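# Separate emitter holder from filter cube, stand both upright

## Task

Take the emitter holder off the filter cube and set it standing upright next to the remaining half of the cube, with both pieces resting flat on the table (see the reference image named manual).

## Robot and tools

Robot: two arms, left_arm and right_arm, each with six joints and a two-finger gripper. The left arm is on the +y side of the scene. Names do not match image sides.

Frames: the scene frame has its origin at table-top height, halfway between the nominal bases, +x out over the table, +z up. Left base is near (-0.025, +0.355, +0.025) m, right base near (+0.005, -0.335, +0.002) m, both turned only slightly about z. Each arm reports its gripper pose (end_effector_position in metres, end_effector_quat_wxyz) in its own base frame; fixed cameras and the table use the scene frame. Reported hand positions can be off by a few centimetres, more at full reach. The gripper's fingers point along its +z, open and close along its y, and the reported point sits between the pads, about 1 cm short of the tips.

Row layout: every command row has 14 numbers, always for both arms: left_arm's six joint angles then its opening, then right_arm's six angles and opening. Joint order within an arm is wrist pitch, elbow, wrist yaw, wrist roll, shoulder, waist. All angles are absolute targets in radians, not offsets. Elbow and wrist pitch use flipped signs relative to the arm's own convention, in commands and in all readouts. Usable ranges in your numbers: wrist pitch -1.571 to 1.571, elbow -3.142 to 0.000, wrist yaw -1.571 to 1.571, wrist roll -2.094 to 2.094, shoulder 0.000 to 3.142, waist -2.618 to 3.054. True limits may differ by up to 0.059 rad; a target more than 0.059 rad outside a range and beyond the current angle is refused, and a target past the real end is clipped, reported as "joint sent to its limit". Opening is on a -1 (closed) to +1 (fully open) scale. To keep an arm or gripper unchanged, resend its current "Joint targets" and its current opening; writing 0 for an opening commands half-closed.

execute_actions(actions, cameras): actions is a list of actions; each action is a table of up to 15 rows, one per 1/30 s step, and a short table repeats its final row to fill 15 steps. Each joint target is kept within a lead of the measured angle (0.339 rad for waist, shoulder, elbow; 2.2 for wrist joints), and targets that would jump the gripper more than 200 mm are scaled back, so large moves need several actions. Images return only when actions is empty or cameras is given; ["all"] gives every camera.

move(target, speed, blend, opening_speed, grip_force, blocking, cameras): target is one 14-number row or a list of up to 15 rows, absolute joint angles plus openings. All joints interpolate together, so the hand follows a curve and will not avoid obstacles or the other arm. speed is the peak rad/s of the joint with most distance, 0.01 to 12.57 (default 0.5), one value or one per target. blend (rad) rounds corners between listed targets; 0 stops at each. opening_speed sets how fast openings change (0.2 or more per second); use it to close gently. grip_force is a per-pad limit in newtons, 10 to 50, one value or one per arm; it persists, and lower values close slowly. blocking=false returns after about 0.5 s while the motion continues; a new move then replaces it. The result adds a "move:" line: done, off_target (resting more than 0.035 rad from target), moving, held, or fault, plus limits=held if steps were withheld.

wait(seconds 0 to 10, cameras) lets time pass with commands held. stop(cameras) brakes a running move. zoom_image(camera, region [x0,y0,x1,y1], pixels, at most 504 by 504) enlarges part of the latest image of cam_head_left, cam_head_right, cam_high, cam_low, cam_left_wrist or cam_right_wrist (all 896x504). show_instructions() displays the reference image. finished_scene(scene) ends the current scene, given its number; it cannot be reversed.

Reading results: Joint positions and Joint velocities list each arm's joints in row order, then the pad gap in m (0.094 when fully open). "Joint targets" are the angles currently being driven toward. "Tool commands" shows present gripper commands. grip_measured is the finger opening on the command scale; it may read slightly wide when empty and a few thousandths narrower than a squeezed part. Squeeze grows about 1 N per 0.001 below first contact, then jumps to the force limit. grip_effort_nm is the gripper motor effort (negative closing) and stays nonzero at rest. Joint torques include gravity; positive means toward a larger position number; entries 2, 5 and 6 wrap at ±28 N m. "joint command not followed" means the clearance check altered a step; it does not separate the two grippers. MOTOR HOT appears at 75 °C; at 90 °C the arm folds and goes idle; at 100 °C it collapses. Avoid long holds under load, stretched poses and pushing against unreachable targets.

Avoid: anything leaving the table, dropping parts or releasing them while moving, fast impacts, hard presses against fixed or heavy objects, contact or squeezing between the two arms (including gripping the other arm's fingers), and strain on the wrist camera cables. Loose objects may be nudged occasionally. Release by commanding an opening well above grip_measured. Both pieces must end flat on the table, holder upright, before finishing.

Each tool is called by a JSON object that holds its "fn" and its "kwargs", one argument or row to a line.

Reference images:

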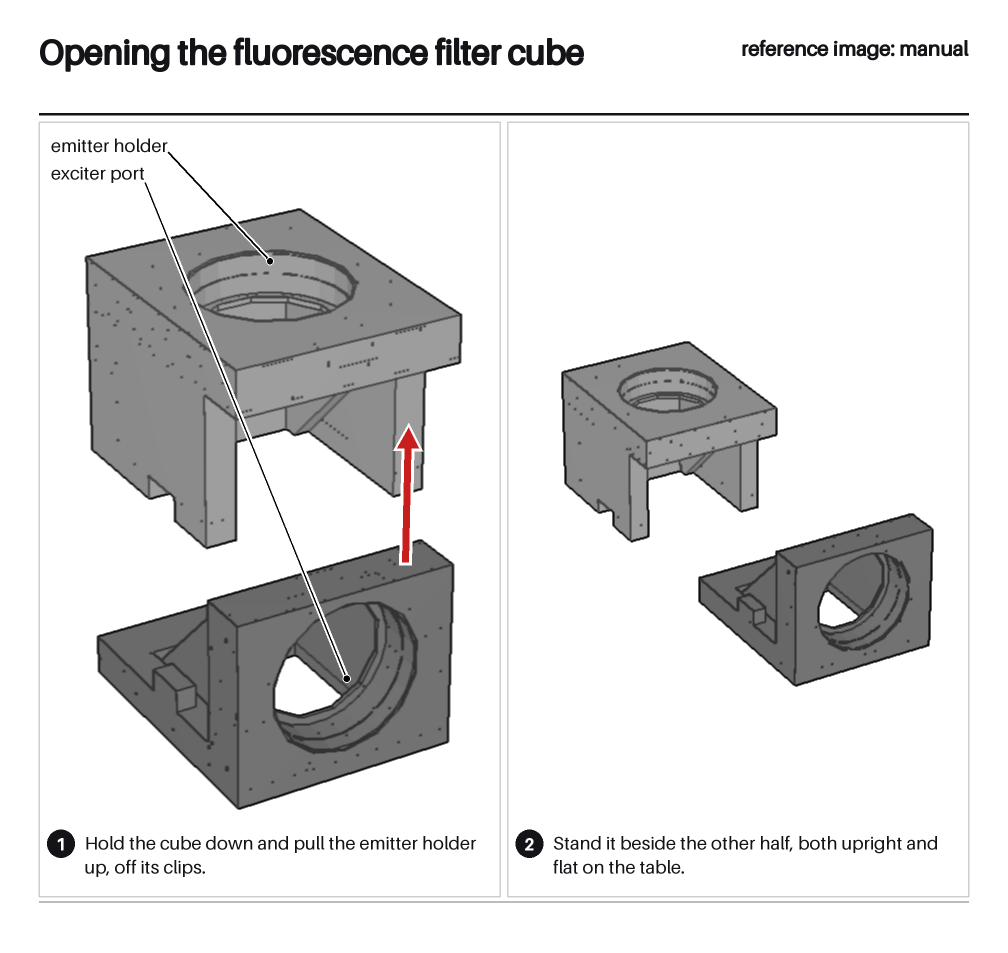

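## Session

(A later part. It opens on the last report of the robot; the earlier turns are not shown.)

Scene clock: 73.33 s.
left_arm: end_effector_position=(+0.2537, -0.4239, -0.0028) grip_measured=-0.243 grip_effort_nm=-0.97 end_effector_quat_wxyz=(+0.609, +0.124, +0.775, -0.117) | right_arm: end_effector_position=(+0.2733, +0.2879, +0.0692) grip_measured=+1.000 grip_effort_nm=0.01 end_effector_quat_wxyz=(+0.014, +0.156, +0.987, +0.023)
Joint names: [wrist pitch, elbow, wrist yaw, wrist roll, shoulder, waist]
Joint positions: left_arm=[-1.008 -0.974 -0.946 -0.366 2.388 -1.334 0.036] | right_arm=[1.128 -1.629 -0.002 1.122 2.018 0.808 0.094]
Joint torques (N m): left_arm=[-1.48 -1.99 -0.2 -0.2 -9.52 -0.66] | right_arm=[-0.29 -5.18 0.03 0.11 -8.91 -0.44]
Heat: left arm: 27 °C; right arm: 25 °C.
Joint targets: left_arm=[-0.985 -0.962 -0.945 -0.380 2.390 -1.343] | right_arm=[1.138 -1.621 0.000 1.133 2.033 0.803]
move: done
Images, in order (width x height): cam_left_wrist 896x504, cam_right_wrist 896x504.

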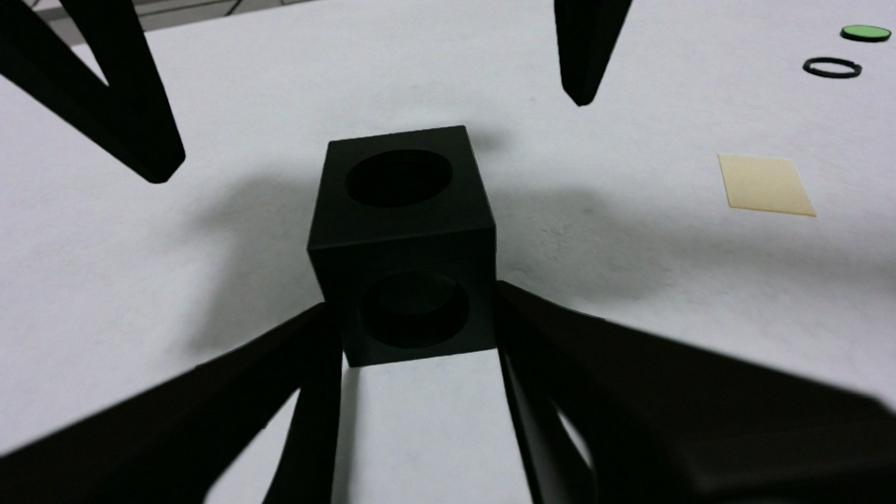

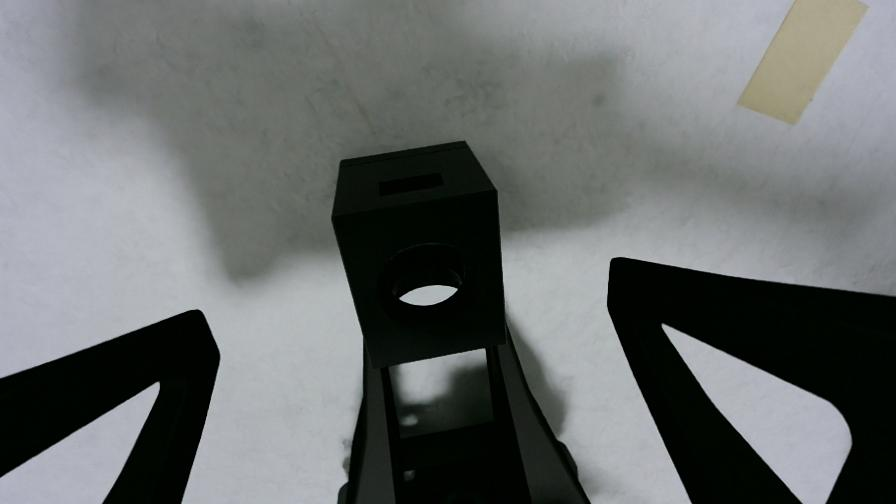

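{"fn": "move", "kwargs": {
  "target": [-0.985,-0.962,-0.945,-0.38,2.39,-1.343,-0.6,1.04,-1.554,0,1.133,2.058,0.803,1],
  "speed": 0.15,
  "cameras": ["cam_left_wrist","cam_right_wrist","cam_head_left","cam_head_right"]
}}

{"fn": "zoom_image", "kwargs": {
  "camera": "cam_head_right",
  "region": [360, 220, 480, 340]
}}

Scene clock: 75.47 s.
left_arm: end_effector_position=(+0.2537, -0.4239, -0.0028) grip_measured=-0.243 grip_effort_nm=-0.98 end_effector_quat_wxyz=(+0.609, +0.124, +0.775, -0.117) | right_arm: end_effector_position=(+0.2757, +0.2905, +0.0456) grip_measured=+1.000 grip_effort_nm=0.01 end_effector_quat_wxyz=(+0.017, +0.157, +0.987, +0.028)
Joint names: [wrist pitch, elbow, wrist yaw, wrist roll, shoulder, waist]
Joint positions: left_arm=[-1.008 -0.974 -0.946 -0.366 2.388 -1.334 0.036] | right_arm=[1.031 -1.564 -0.003 1.122 2.039 0.808 0.094]
Joint torques (N m): left_arm=[-1.48 -2.02 -0.21 -0.2 -9.52 -0.66] | right_arm=[-0.28 -4.97 0.01 0.1 -8.7 -0.51]
Heat: left arm: 27 °C; right arm: 25 °C.
Joint targets: left_arm=[-0.985 -0.962 -0.945 -0.380 2.390 -1.343] | right_arm=[1.040 -1.554 0.000 1.133 2.058 0.803]
move: done
Images, in order (width x height): cam_head_left 896x504, cam_head_right 896x504, cam_left_wrist 896x504, cam_right_wrist 896x504.

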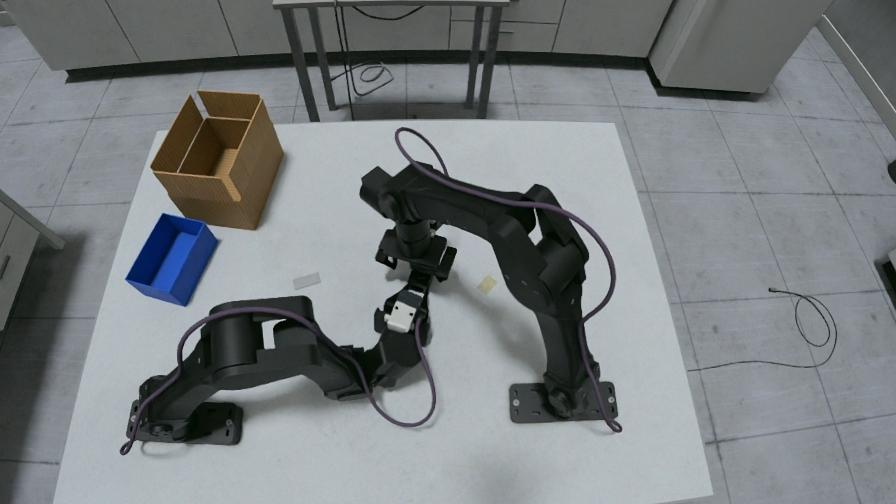

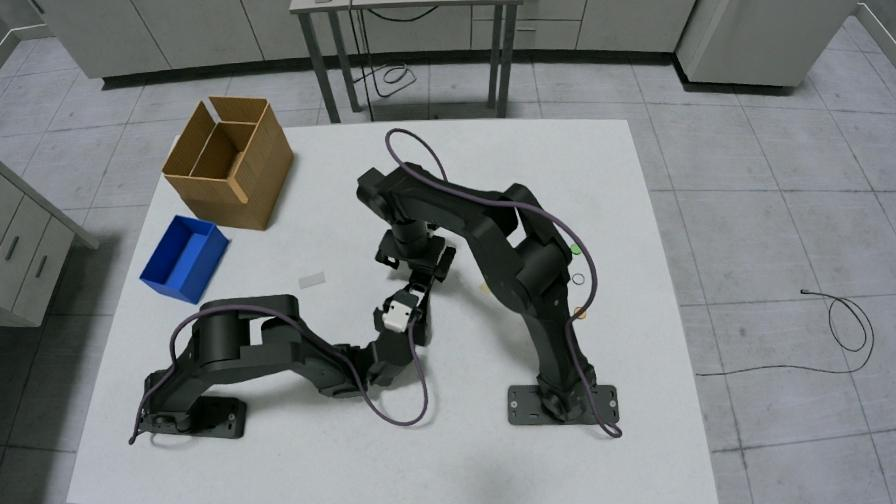

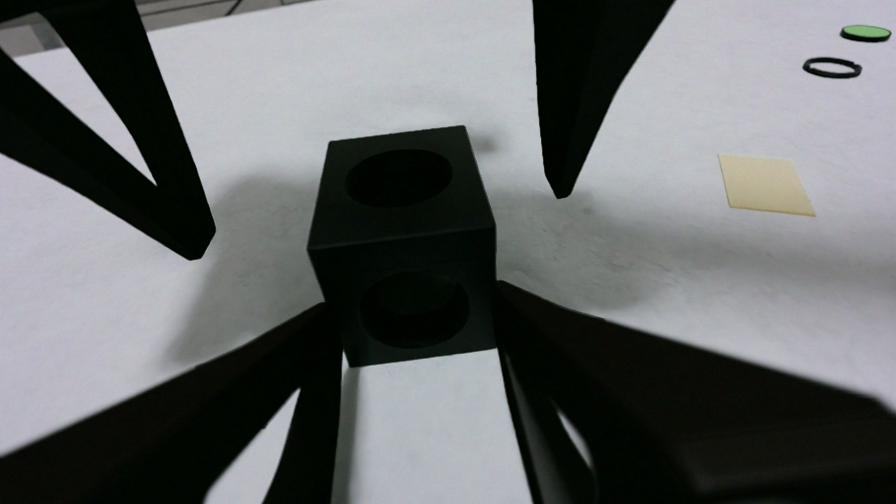

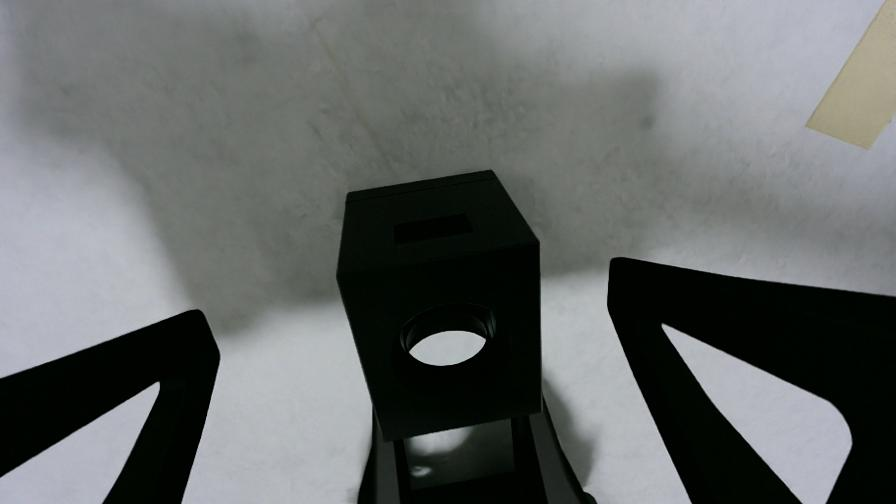

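Scaled by 4.200 from the camera's 896x504 image, which has a finer 1280x720 frame.

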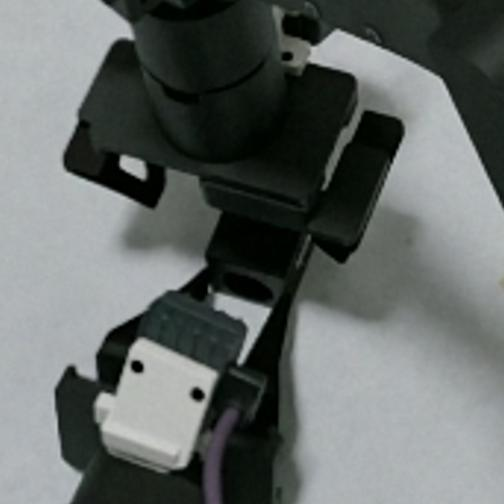

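{"fn": "move", "kwargs": {
  "target": [-0.985,-0.962,-0.945,-0.38,2.39,-1.343,-0.6,0.965,-1.461,0,1.14,2.047,0.810,1],
  "speed": 0.15,
  "cameras": ["cam_left_wrist","cam_right_wrist","cam_low"]
}}

Scene clock: 77.60 s.
left_arm: end_effector_position=(+0.2537, -0.4239, -0.0028) grip_measured=-0.243 grip_effort_nm=-0.98 end_effector_quat_wxyz=(+0.609, +0.124, +0.775, -0.117) | right_arm: end_effector_position=(+0.2680, +0.2825, +0.0228) grip_measured=+1.000 grip_effort_nm=0.01 end_effector_quat_wxyz=(+0.012, +0.160, +0.987, +0.020)
Joint names: [wrist pitch, elbow, wrist yaw, wrist roll, shoulder, waist]
Joint positions: left_arm=[-1.008 -0.974 -0.946 -0.366 2.388 -1.334 0.036] | right_arm=[0.956 -1.471 -0.003 1.129 2.039 0.808 0.094]
Joint torques (N m): left_arm=[-1.48 -1.98 -0.18 -0.2 -9.54 -0.64] | right_arm=[-0.26 -4.82 0.04 0.09 -9.36 0.17]
Heat: left arm: 26 °C; right arm: 25 °C.
Joint targets: left_arm=[-0.985 -0.962 -0.945 -0.380 2.390 -1.343] | right_arm=[0.965 -1.461 0.000 1.140 2.047 0.810]
move: done
Images, in order (width x height): cam_low 896x504, cam_left_wrist 896x504, cam_right_wrist 896x504.

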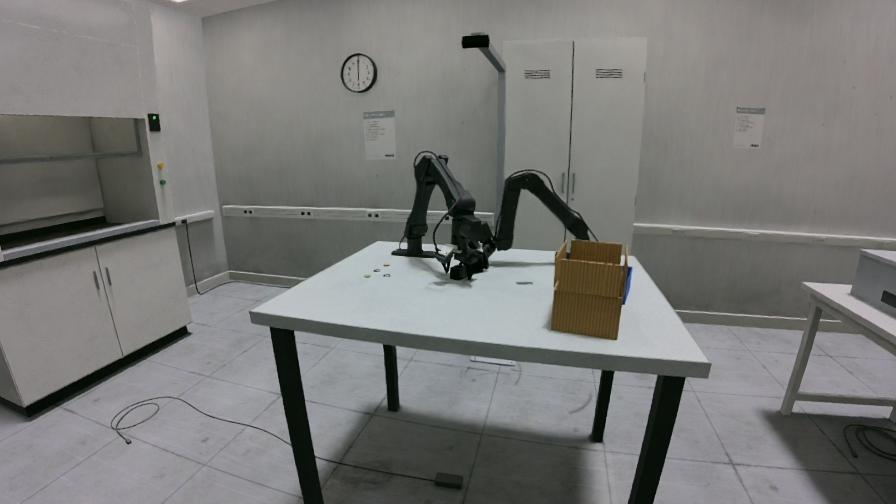

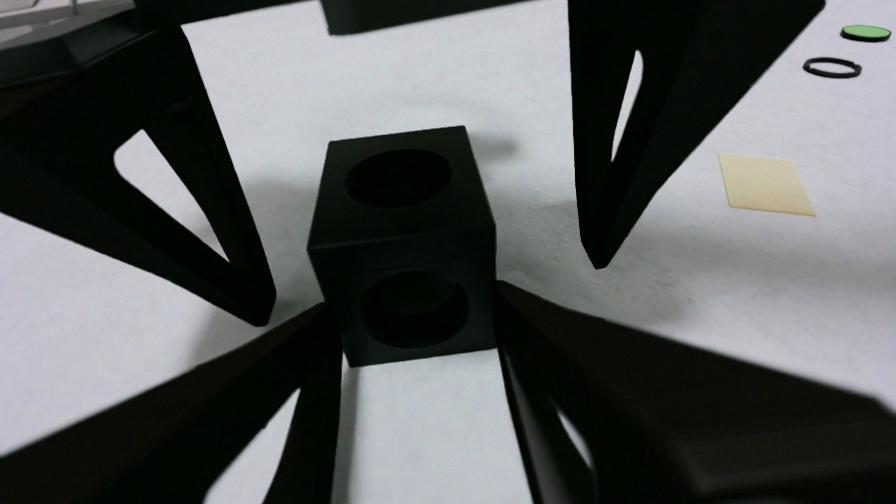

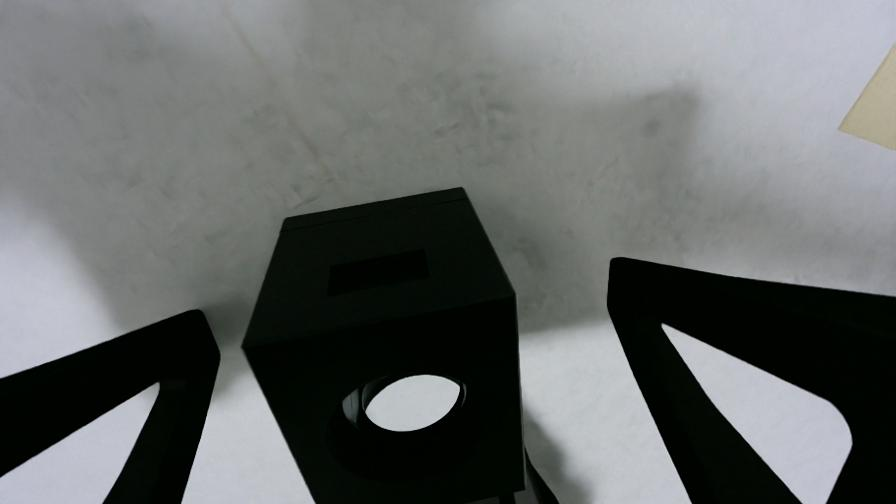

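{"fn": "move", "kwargs": {
  "target": [-0.985,-0.962,-0.945,-0.38,2.39,-1.343,-0.6,0.972,-1.483,0,1.15,2.062,0.820,1],
  "speed": 0.15,
  "cameras": ["cam_left_wrist","cam_right_wrist"]
}}

Scene clock: 78.93 s.
left_arm: end_effector_position=(+0.2537, -0.4239, -0.0028) grip_measured=-0.243 grip_effort_nm=-0.98 end_effector_quat_wxyz=(+0.609, +0.124, +0.775, -0.117) | right_arm: end_effector_position=(+0.2669, +0.2837, +0.0228) grip_measured=+1.000 grip_effort_nm=0.01 end_effector_quat_wxyz=(+0.012, +0.163, +0.986, +0.021)
Joint names: [wrist pitch, elbow, wrist yaw, wrist roll, shoulder, waist]
Joint positions: left_arm=[-1.008 -0.974 -0.946 -0.366 2.388 -1.334 0.036] | right_arm=[0.956 -1.471 -0.003 1.139 2.039 0.812 0.094]
Joint torques (N m): left_arm=[-1.48 -1.99 -0.19 -0.17 -9.5 -0.62] | right_arm=[-0.22 -6.91 0.04 0.11 -8.13 0.68]
Heat: left arm: 26 °C; right arm: 25 °C.
Joint targets: left_arm=[-0.985 -0.962 -0.945 -0.380 2.390 -1.343] | right_arm=[0.972 -1.483 0.000 1.150 2.062 0.820]
move: done
Images, in order (width x height): cam_left_wrist 896x504, cam_right_wrist 896x504.

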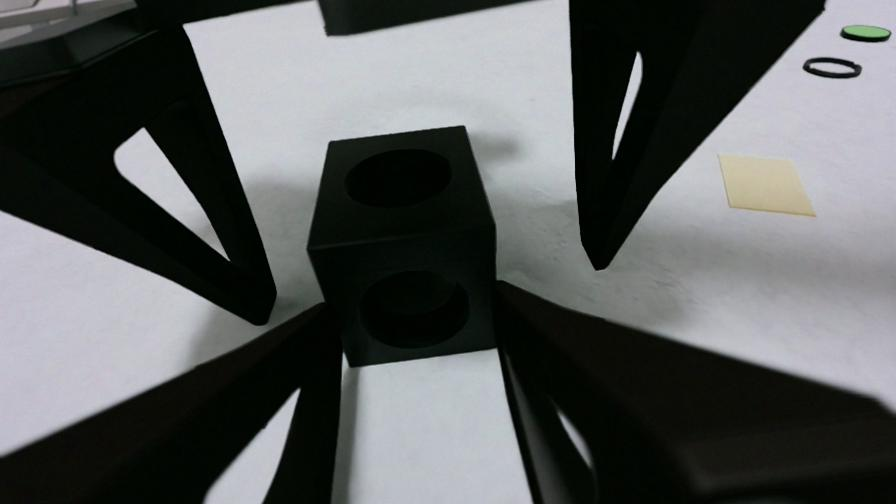

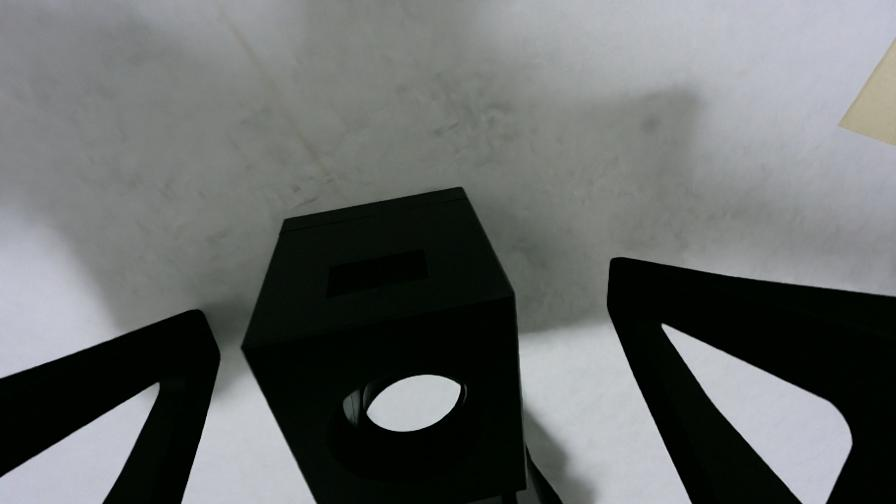

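{"fn": "move", "kwargs": {
  "target": [-0.985,-0.962,-0.945,-0.38,2.39,-1.343,-0.6,1.015,-1.515,0,1.15,2.055,0.826,1],
  "speed": 0.15,
  "cameras": ["cam_left_wrist","cam_right_wrist"]
}}

Scene clock: 80.83 s.
left_arm: end_effector_position=(+0.2537, -0.4239, -0.0028) grip_measured=-0.243 grip_effort_nm=-0.98 end_effector_quat_wxyz=(+0.609, +0.124, +0.775, -0.117) | right_arm: end_effector_position=(+0.2657, +0.2857, +0.0279) grip_measured=+1.000 grip_effort_nm=0.01 end_effector_quat_wxyz=(+0.011, +0.160, +0.987, +0.019)
Joint names: [wrist pitch, elbow, wrist yaw, wrist roll, shoulder, waist]
Joint positions: left_arm=[-1.008 -0.974 -0.946 -0.366 2.388 -1.334 0.036] | right_arm=[0.981 -1.492 -0.003 1.139 2.039 0.818 0.094]
Joint torques (N m): left_arm=[-1.47 -2.03 -0.2 -0.19 -9.54 -0.65] | right_arm=[-0.02 -7.99 0.02 0.09 -8.76 0.65]
Heat: left arm: 26 °C; right arm: 25 °C.
Joint targets: left_arm=[-0.985 -0.962 -0.945 -0.380 2.390 -1.343] | right_arm=[1.015 -1.515 0.000 1.150 2.055 0.826]
move: done
Images, in order (width x height): cam_left_wrist 896x504, cam_right_wrist 896x504.

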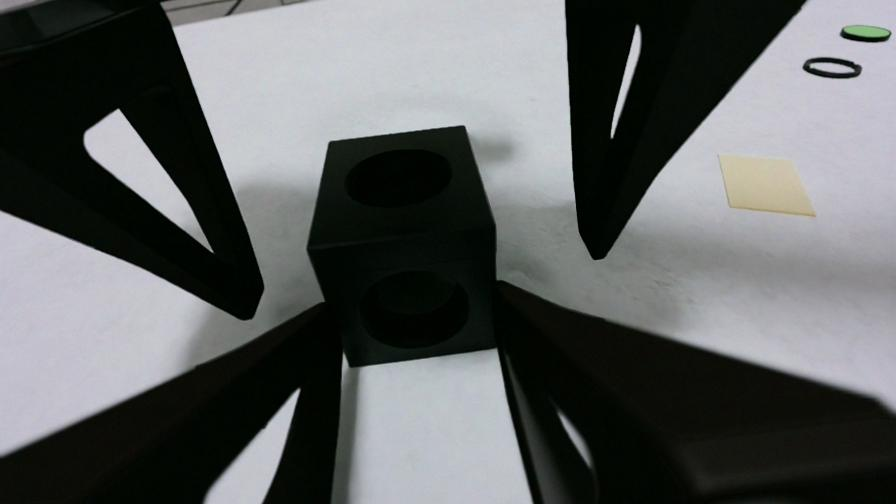

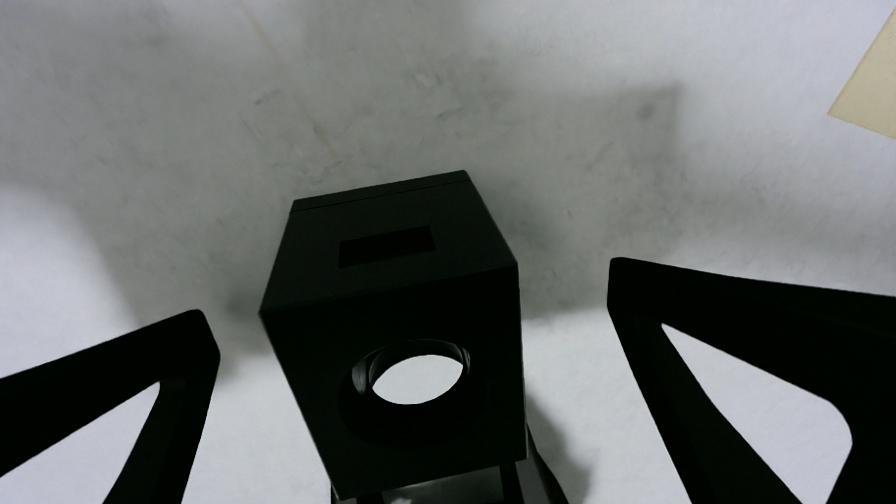

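{"fn": "move", "kwargs": {
  "target": [-0.985,-0.962,-0.945,-0.38,2.39,-1.343,-0.6,1.05,-1.545,0,1.155,2.058,0.831,1],
  "speed": 0.15,
  "cameras": ["cam_left_wrist","cam_right_wrist"]
}}

Scene clock: 82.10 s.
left_arm: end_effector_position=(+0.2537, -0.4239, -0.0028) grip_measured=-0.243 grip_effort_nm=-0.98 end_effector_quat_wxyz=(+0.609, +0.124, +0.775, -0.117) | right_arm: end_effector_position=(+0.2656, +0.2869, +0.0349) grip_measured=+1.000 grip_effort_nm=0.01 end_effector_quat_wxyz=(+0.009, +0.161, +0.987, +0.017)
Joint names: [wrist pitch, elbow, wrist yaw, wrist roll, shoulder, waist]
Joint positions: left_arm=[-1.008 -0.974 -0.946 -0.366 2.388 -1.334 0.036] | right_arm=[1.016 -1.522 -0.003 1.144 2.039 0.82 0.094]
Joint torques (N m): left_arm=[-1.47 -2.02 -0.2 -0.19 -9.52 -0.7] | right_arm=[-0.03 -8.06 0.03 0.11 -8.54 0.84]
Heat: left arm: 26 °C; right arm: 25 °C.
Joint targets: left_arm=[-0.985 -0.962 -0.945 -0.380 2.390 -1.343] | right_arm=[1.050 -1.545 0.000 1.155 2.058 0.831]
move: done
Images, in order (width x height): cam_left_wrist 896x504, cam_right_wrist 896x504.

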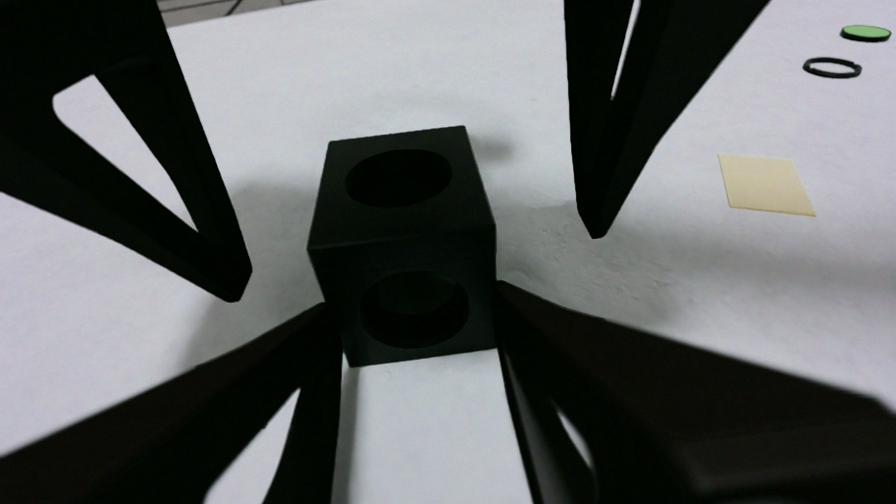

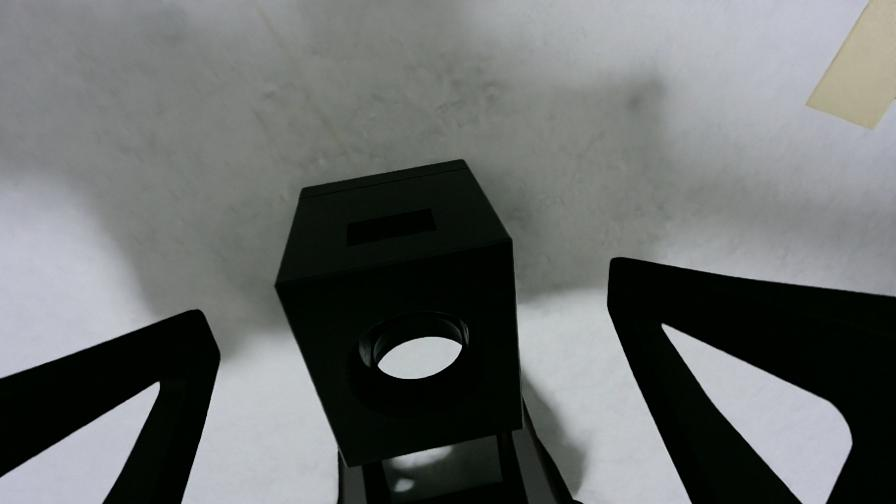

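{"fn": "move", "kwargs": {
  "target": [-0.985,-0.962,-0.945,-0.38,2.39,-1.343,-0.6,1.05,-1.545,0,1.155,2.058,0.831,-0.5],
  "opening_speed": 0.6,
  "cameras": ["cam_left_wrist","cam_right_wrist"]
}}

Scene clock: 85.03 s.
left_arm: end_effector_position=(+0.2537, -0.4239, -0.0028) grip_measured=-0.243 grip_effort_nm=-0.97 end_effector_quat_wxyz=(+0.609, +0.123, +0.775, -0.118) | right_arm: end_effector_position=(+0.2652, +0.2866, +0.0351) grip_measured=-0.150 grip_effort_nm=-1.02 end_effector_quat_wxyz=(+0.008, +0.159, +0.987, +0.016)
Joint names: [wrist pitch, elbow, wrist yaw, wrist roll, shoulder, waist]
Joint positions: left_arm=[-1.008 -0.974 -0.946 -0.369 2.388 -1.334 0.036] | right_arm=[1.019 -1.522 -0.004 1.14 2.039 0.82 0.04]
Joint torques (N m): left_arm=[-1.48 -2.04 -0.19 -0.15 -9.52 -0.69] | right_arm=[-0.06 -8.06 0.04 0.14 -8.53 0.88]
Heat: left arm: 26 °C; right arm: 25 °C.
Joint targets: left_arm=[-0.985 -0.962 -0.945 -0.380 2.390 -1.343] | right_arm=[1.050 -1.545 0.000 1.155 2.058 0.831]
move: done
Images, in order (width x height): cam_left_wrist 896x504, cam_right_wrist 896x504.

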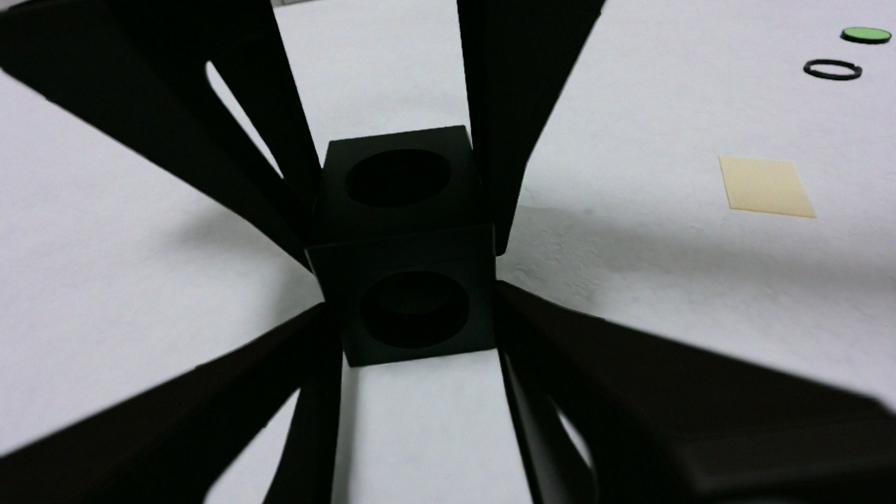

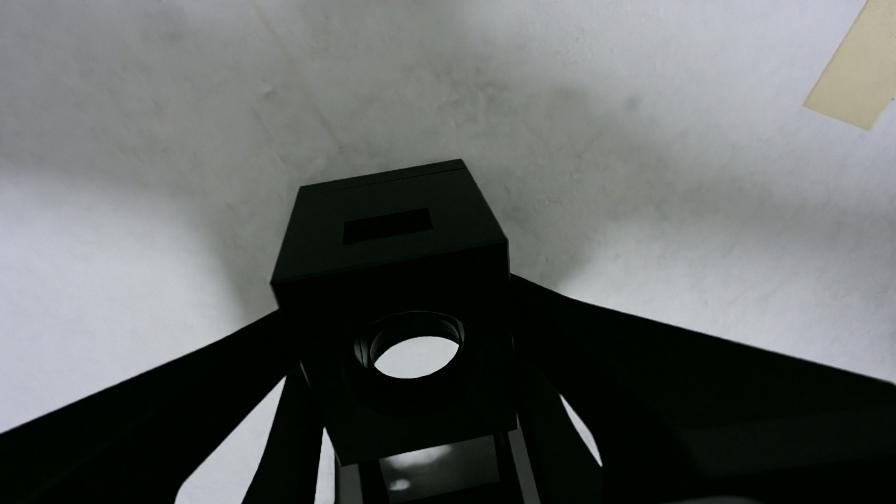

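{"fn": "move", "kwargs": {
  "target": [
    [-0.985,-0.962,-0.945,-0.38,2.39,-1.343,-0.6,1.16,-1.629,0,1.155,2.032,0.831,-0.5],
    [-0.985,-0.962,-0.945,-0.38,2.39,-1.343,-0.6,1.352,-1.807,0,1.155,2.018,0.831,-0.5]
  ],
  "speed": 0.1,
  "blend": 0.03,
  "cameras": ["cam_left_wrist","cam_right_wrist","cam_low","cam_high","cam_head_left"]
}}

{"fn": "zoom_image", "kwargs": {
  "camera": "cam_low",
  "region": [420, 220, 540, 300]
}}

Scene clock: 89.43 s.
left_arm: end_effector_position=(+0.2521, -0.4233, -0.0014) grip_measured=-0.244 grip_effort_nm=-0.97 end_effector_quat_wxyz=(+0.607, +0.127, +0.776, -0.116) | right_arm: end_effector_position=(+0.2655, +0.2866, +0.0981) grip_measured=-0.153 grip_effort_nm=-1.02 end_effector_quat_wxyz=(-0.002, +0.161, +0.987, -0.001)
Joint names: [wrist pitch, elbow, wrist yaw, wrist roll, shoulder, waist]
Joint positions: left_arm=[-0.993 -0.967 -0.945 -0.369 2.375 -1.337 0.036] | right_arm=[1.314 -1.781 -0.002 1.144 2.042 0.82 0.04]
Joint torques (N m): left_arm=[-1.63 -2.5 -0.22 -0.15 -8.57 -0.44] | right_arm=[0.11 -8.5 0.02 0.1 -12.22 0.9]
Heat: left arm: 26 °C; right arm: 25 °C.
Joint targets: left_arm=[-0.985 -0.962 -0.945 -0.380 2.390 -1.343] | right_arm=[1.352 -1.807 0.000 1.155 2.018 0.831]
move: off_target (right_arm); right_arm: the wrist pitch is farthest, 0.038 rad from its target
Images, in order (width x height): cam_head_left 896x504, cam_high 896x504, cam_low 896x504, cam_left_wrist 896x504, cam_right_wrist 896x504.

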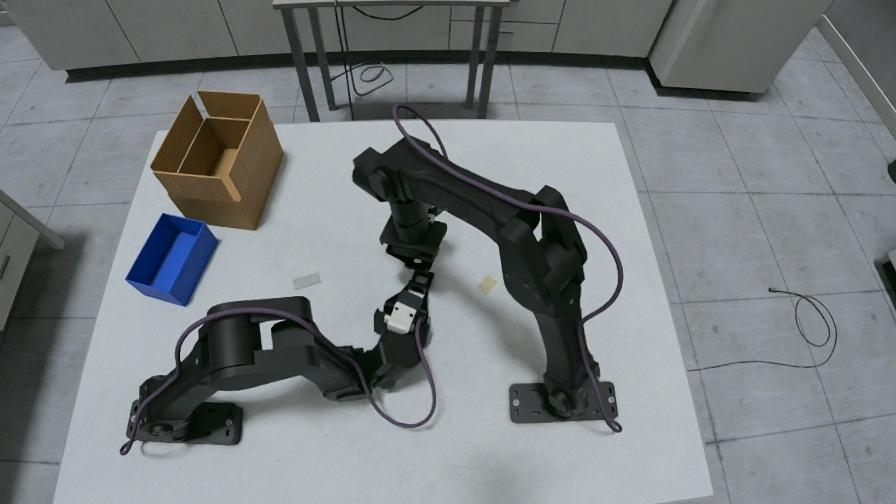

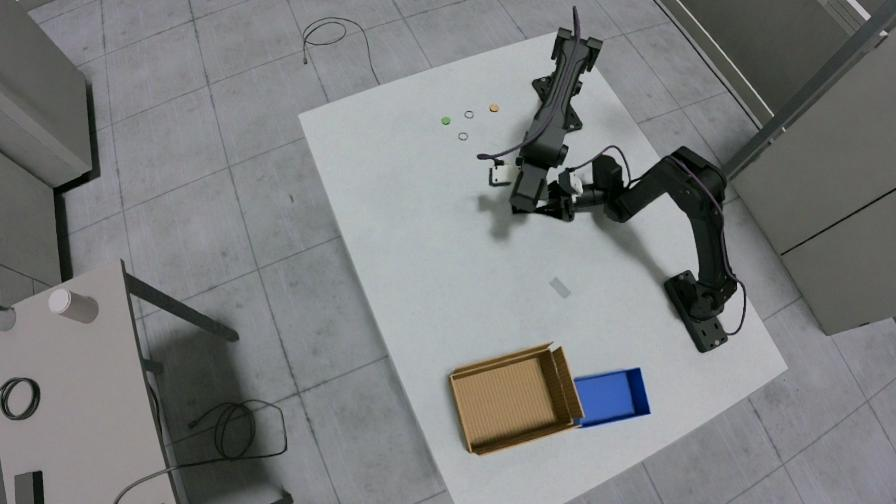

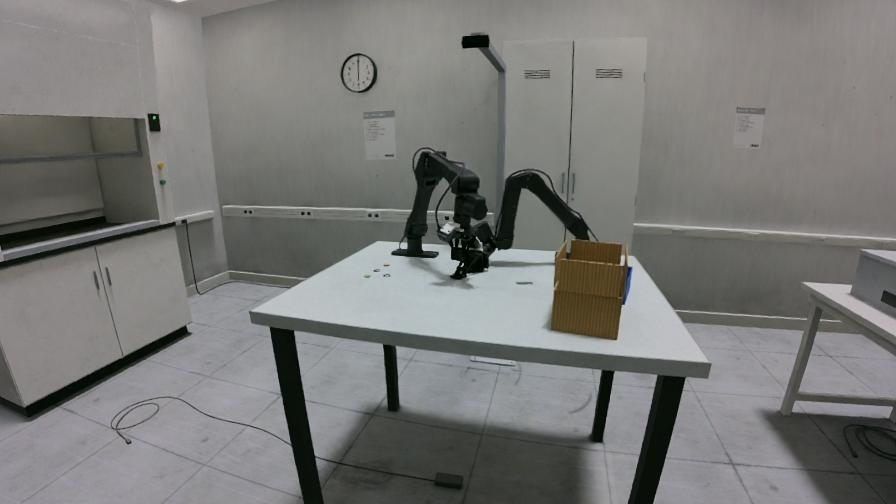

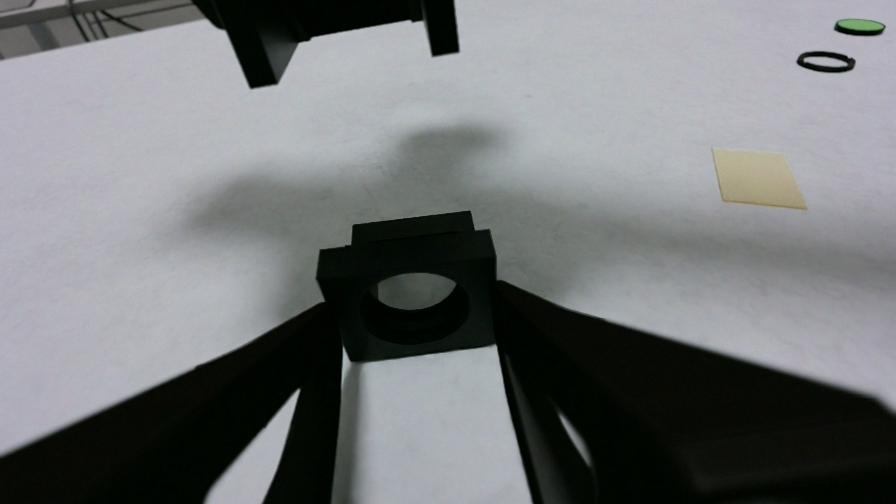

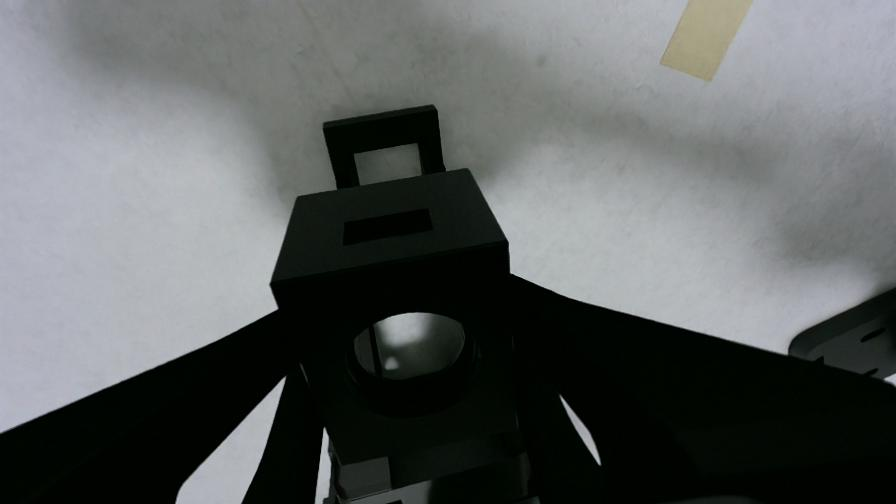

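Scaled by 4.200 from the camera's 896x504 image, which has a finer 1280x720 frame.

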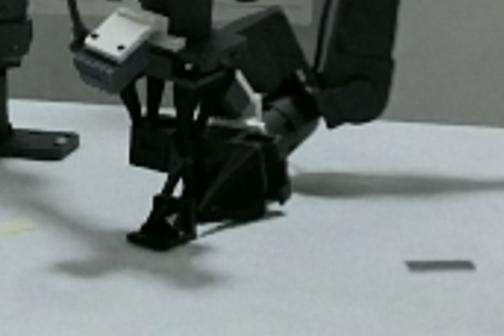

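{"fn": "move", "kwargs": {
  "target": [-0.985,-0.962,-0.945,-0.38,2.39,-1.343,0.3,1.43,-2.12,0,1.155,2.2,0.611,-0.5],
  "speed": 0.35,
  "opening_speed": 0.8,
  "cameras": ["cam_left_wrist","cam_right_wrist","cam_low","cam_high"]
}}

{"fn": "zoom_image", "kwargs": {
  "camera": "cam_low",
  "region": [420, 220, 540, 300]
}}

Scene clock: 92.53 s.
left_arm: end_effector_position=(+0.2521, -0.4233, -0.0014) grip_measured=+0.298 grip_effort_nm=0.14 end_effector_quat_wxyz=(+0.607, +0.127, +0.776, -0.116) | right_arm: end_effector_position=(+0.3609, +0.2557, +0.1237) grip_measured=-0.153 grip_effort_nm=-1.02 end_effector_quat_wxyz=(+0.026, +0.263, +0.964, +0.036)
Joint names: [wrist pitch, elbow, wrist yaw, wrist roll, shoulder, waist]
Joint positions: left_arm=[-0.993 -0.967 -0.945 -0.369 2.375 -1.337 0.061] | right_arm=[1.394 -2.092 -0.006 1.144 2.18 0.612 0.04]
Joint torques (N m): left_arm=[-1.63 -2.48 -0.22 -0.15 -8.57 -0.44] | right_arm=[-0.14 -8.83 0.05 0.09 -9.84 -0.1]
Heat: left arm: 27 °C; right arm: 25 °C.
Joint targets: left_arm=[-0.985 -0.962 -0.945 -0.380 2.390 -1.343] | right_arm=[1.430 -2.120 0.000 1.155 2.200 0.611]
move: off_target (right_arm); right_arm: the wrist pitch is farthest, 0.036 rad from its target
Images, in order (width x height): cam_high 896x504, cam_low 896x504, cam_left_wrist 896x504, cam_right_wrist 896x504.

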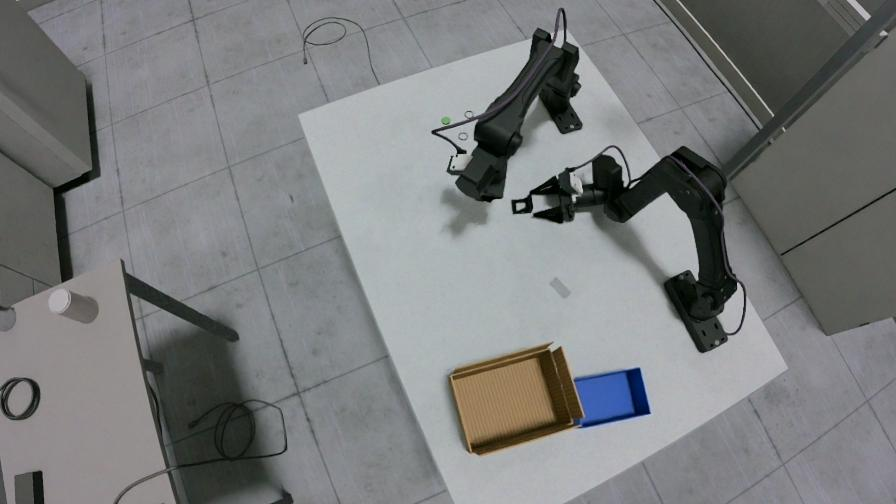

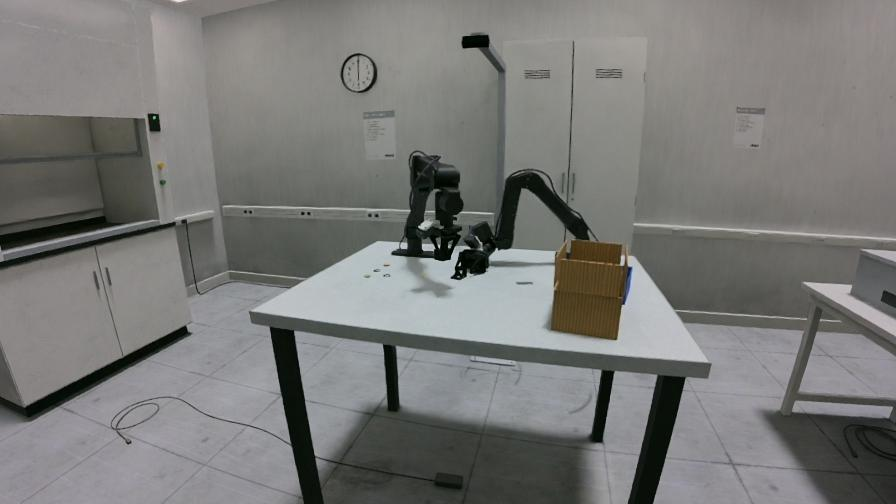

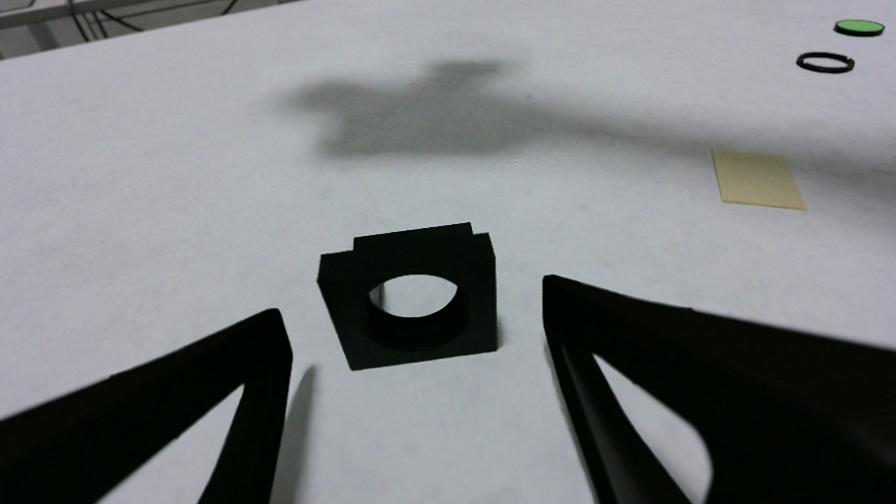

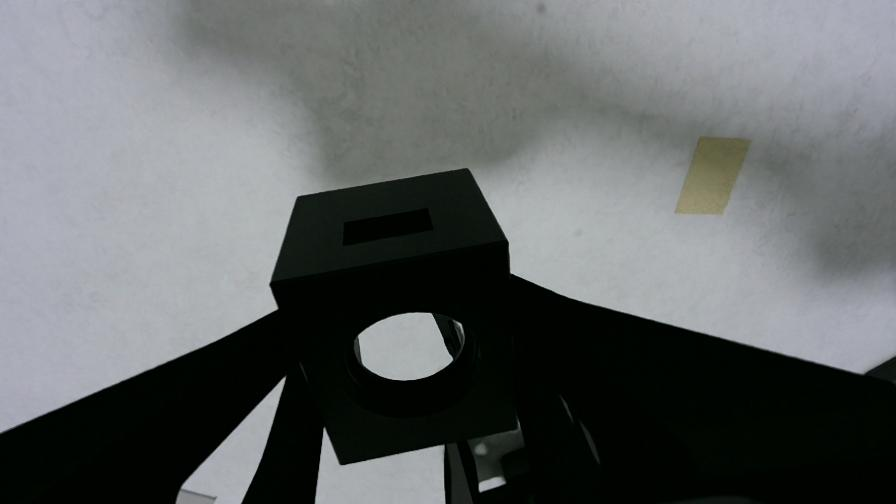

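Scaled by 4.200 from the camera's 896x504 image, which has a finer 1280x720 frame.

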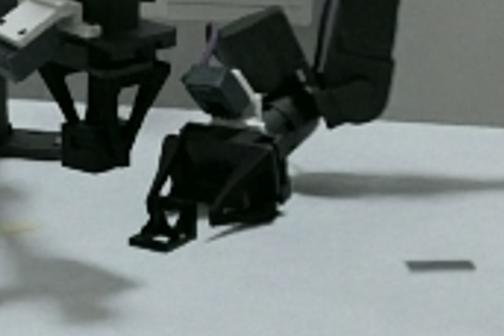

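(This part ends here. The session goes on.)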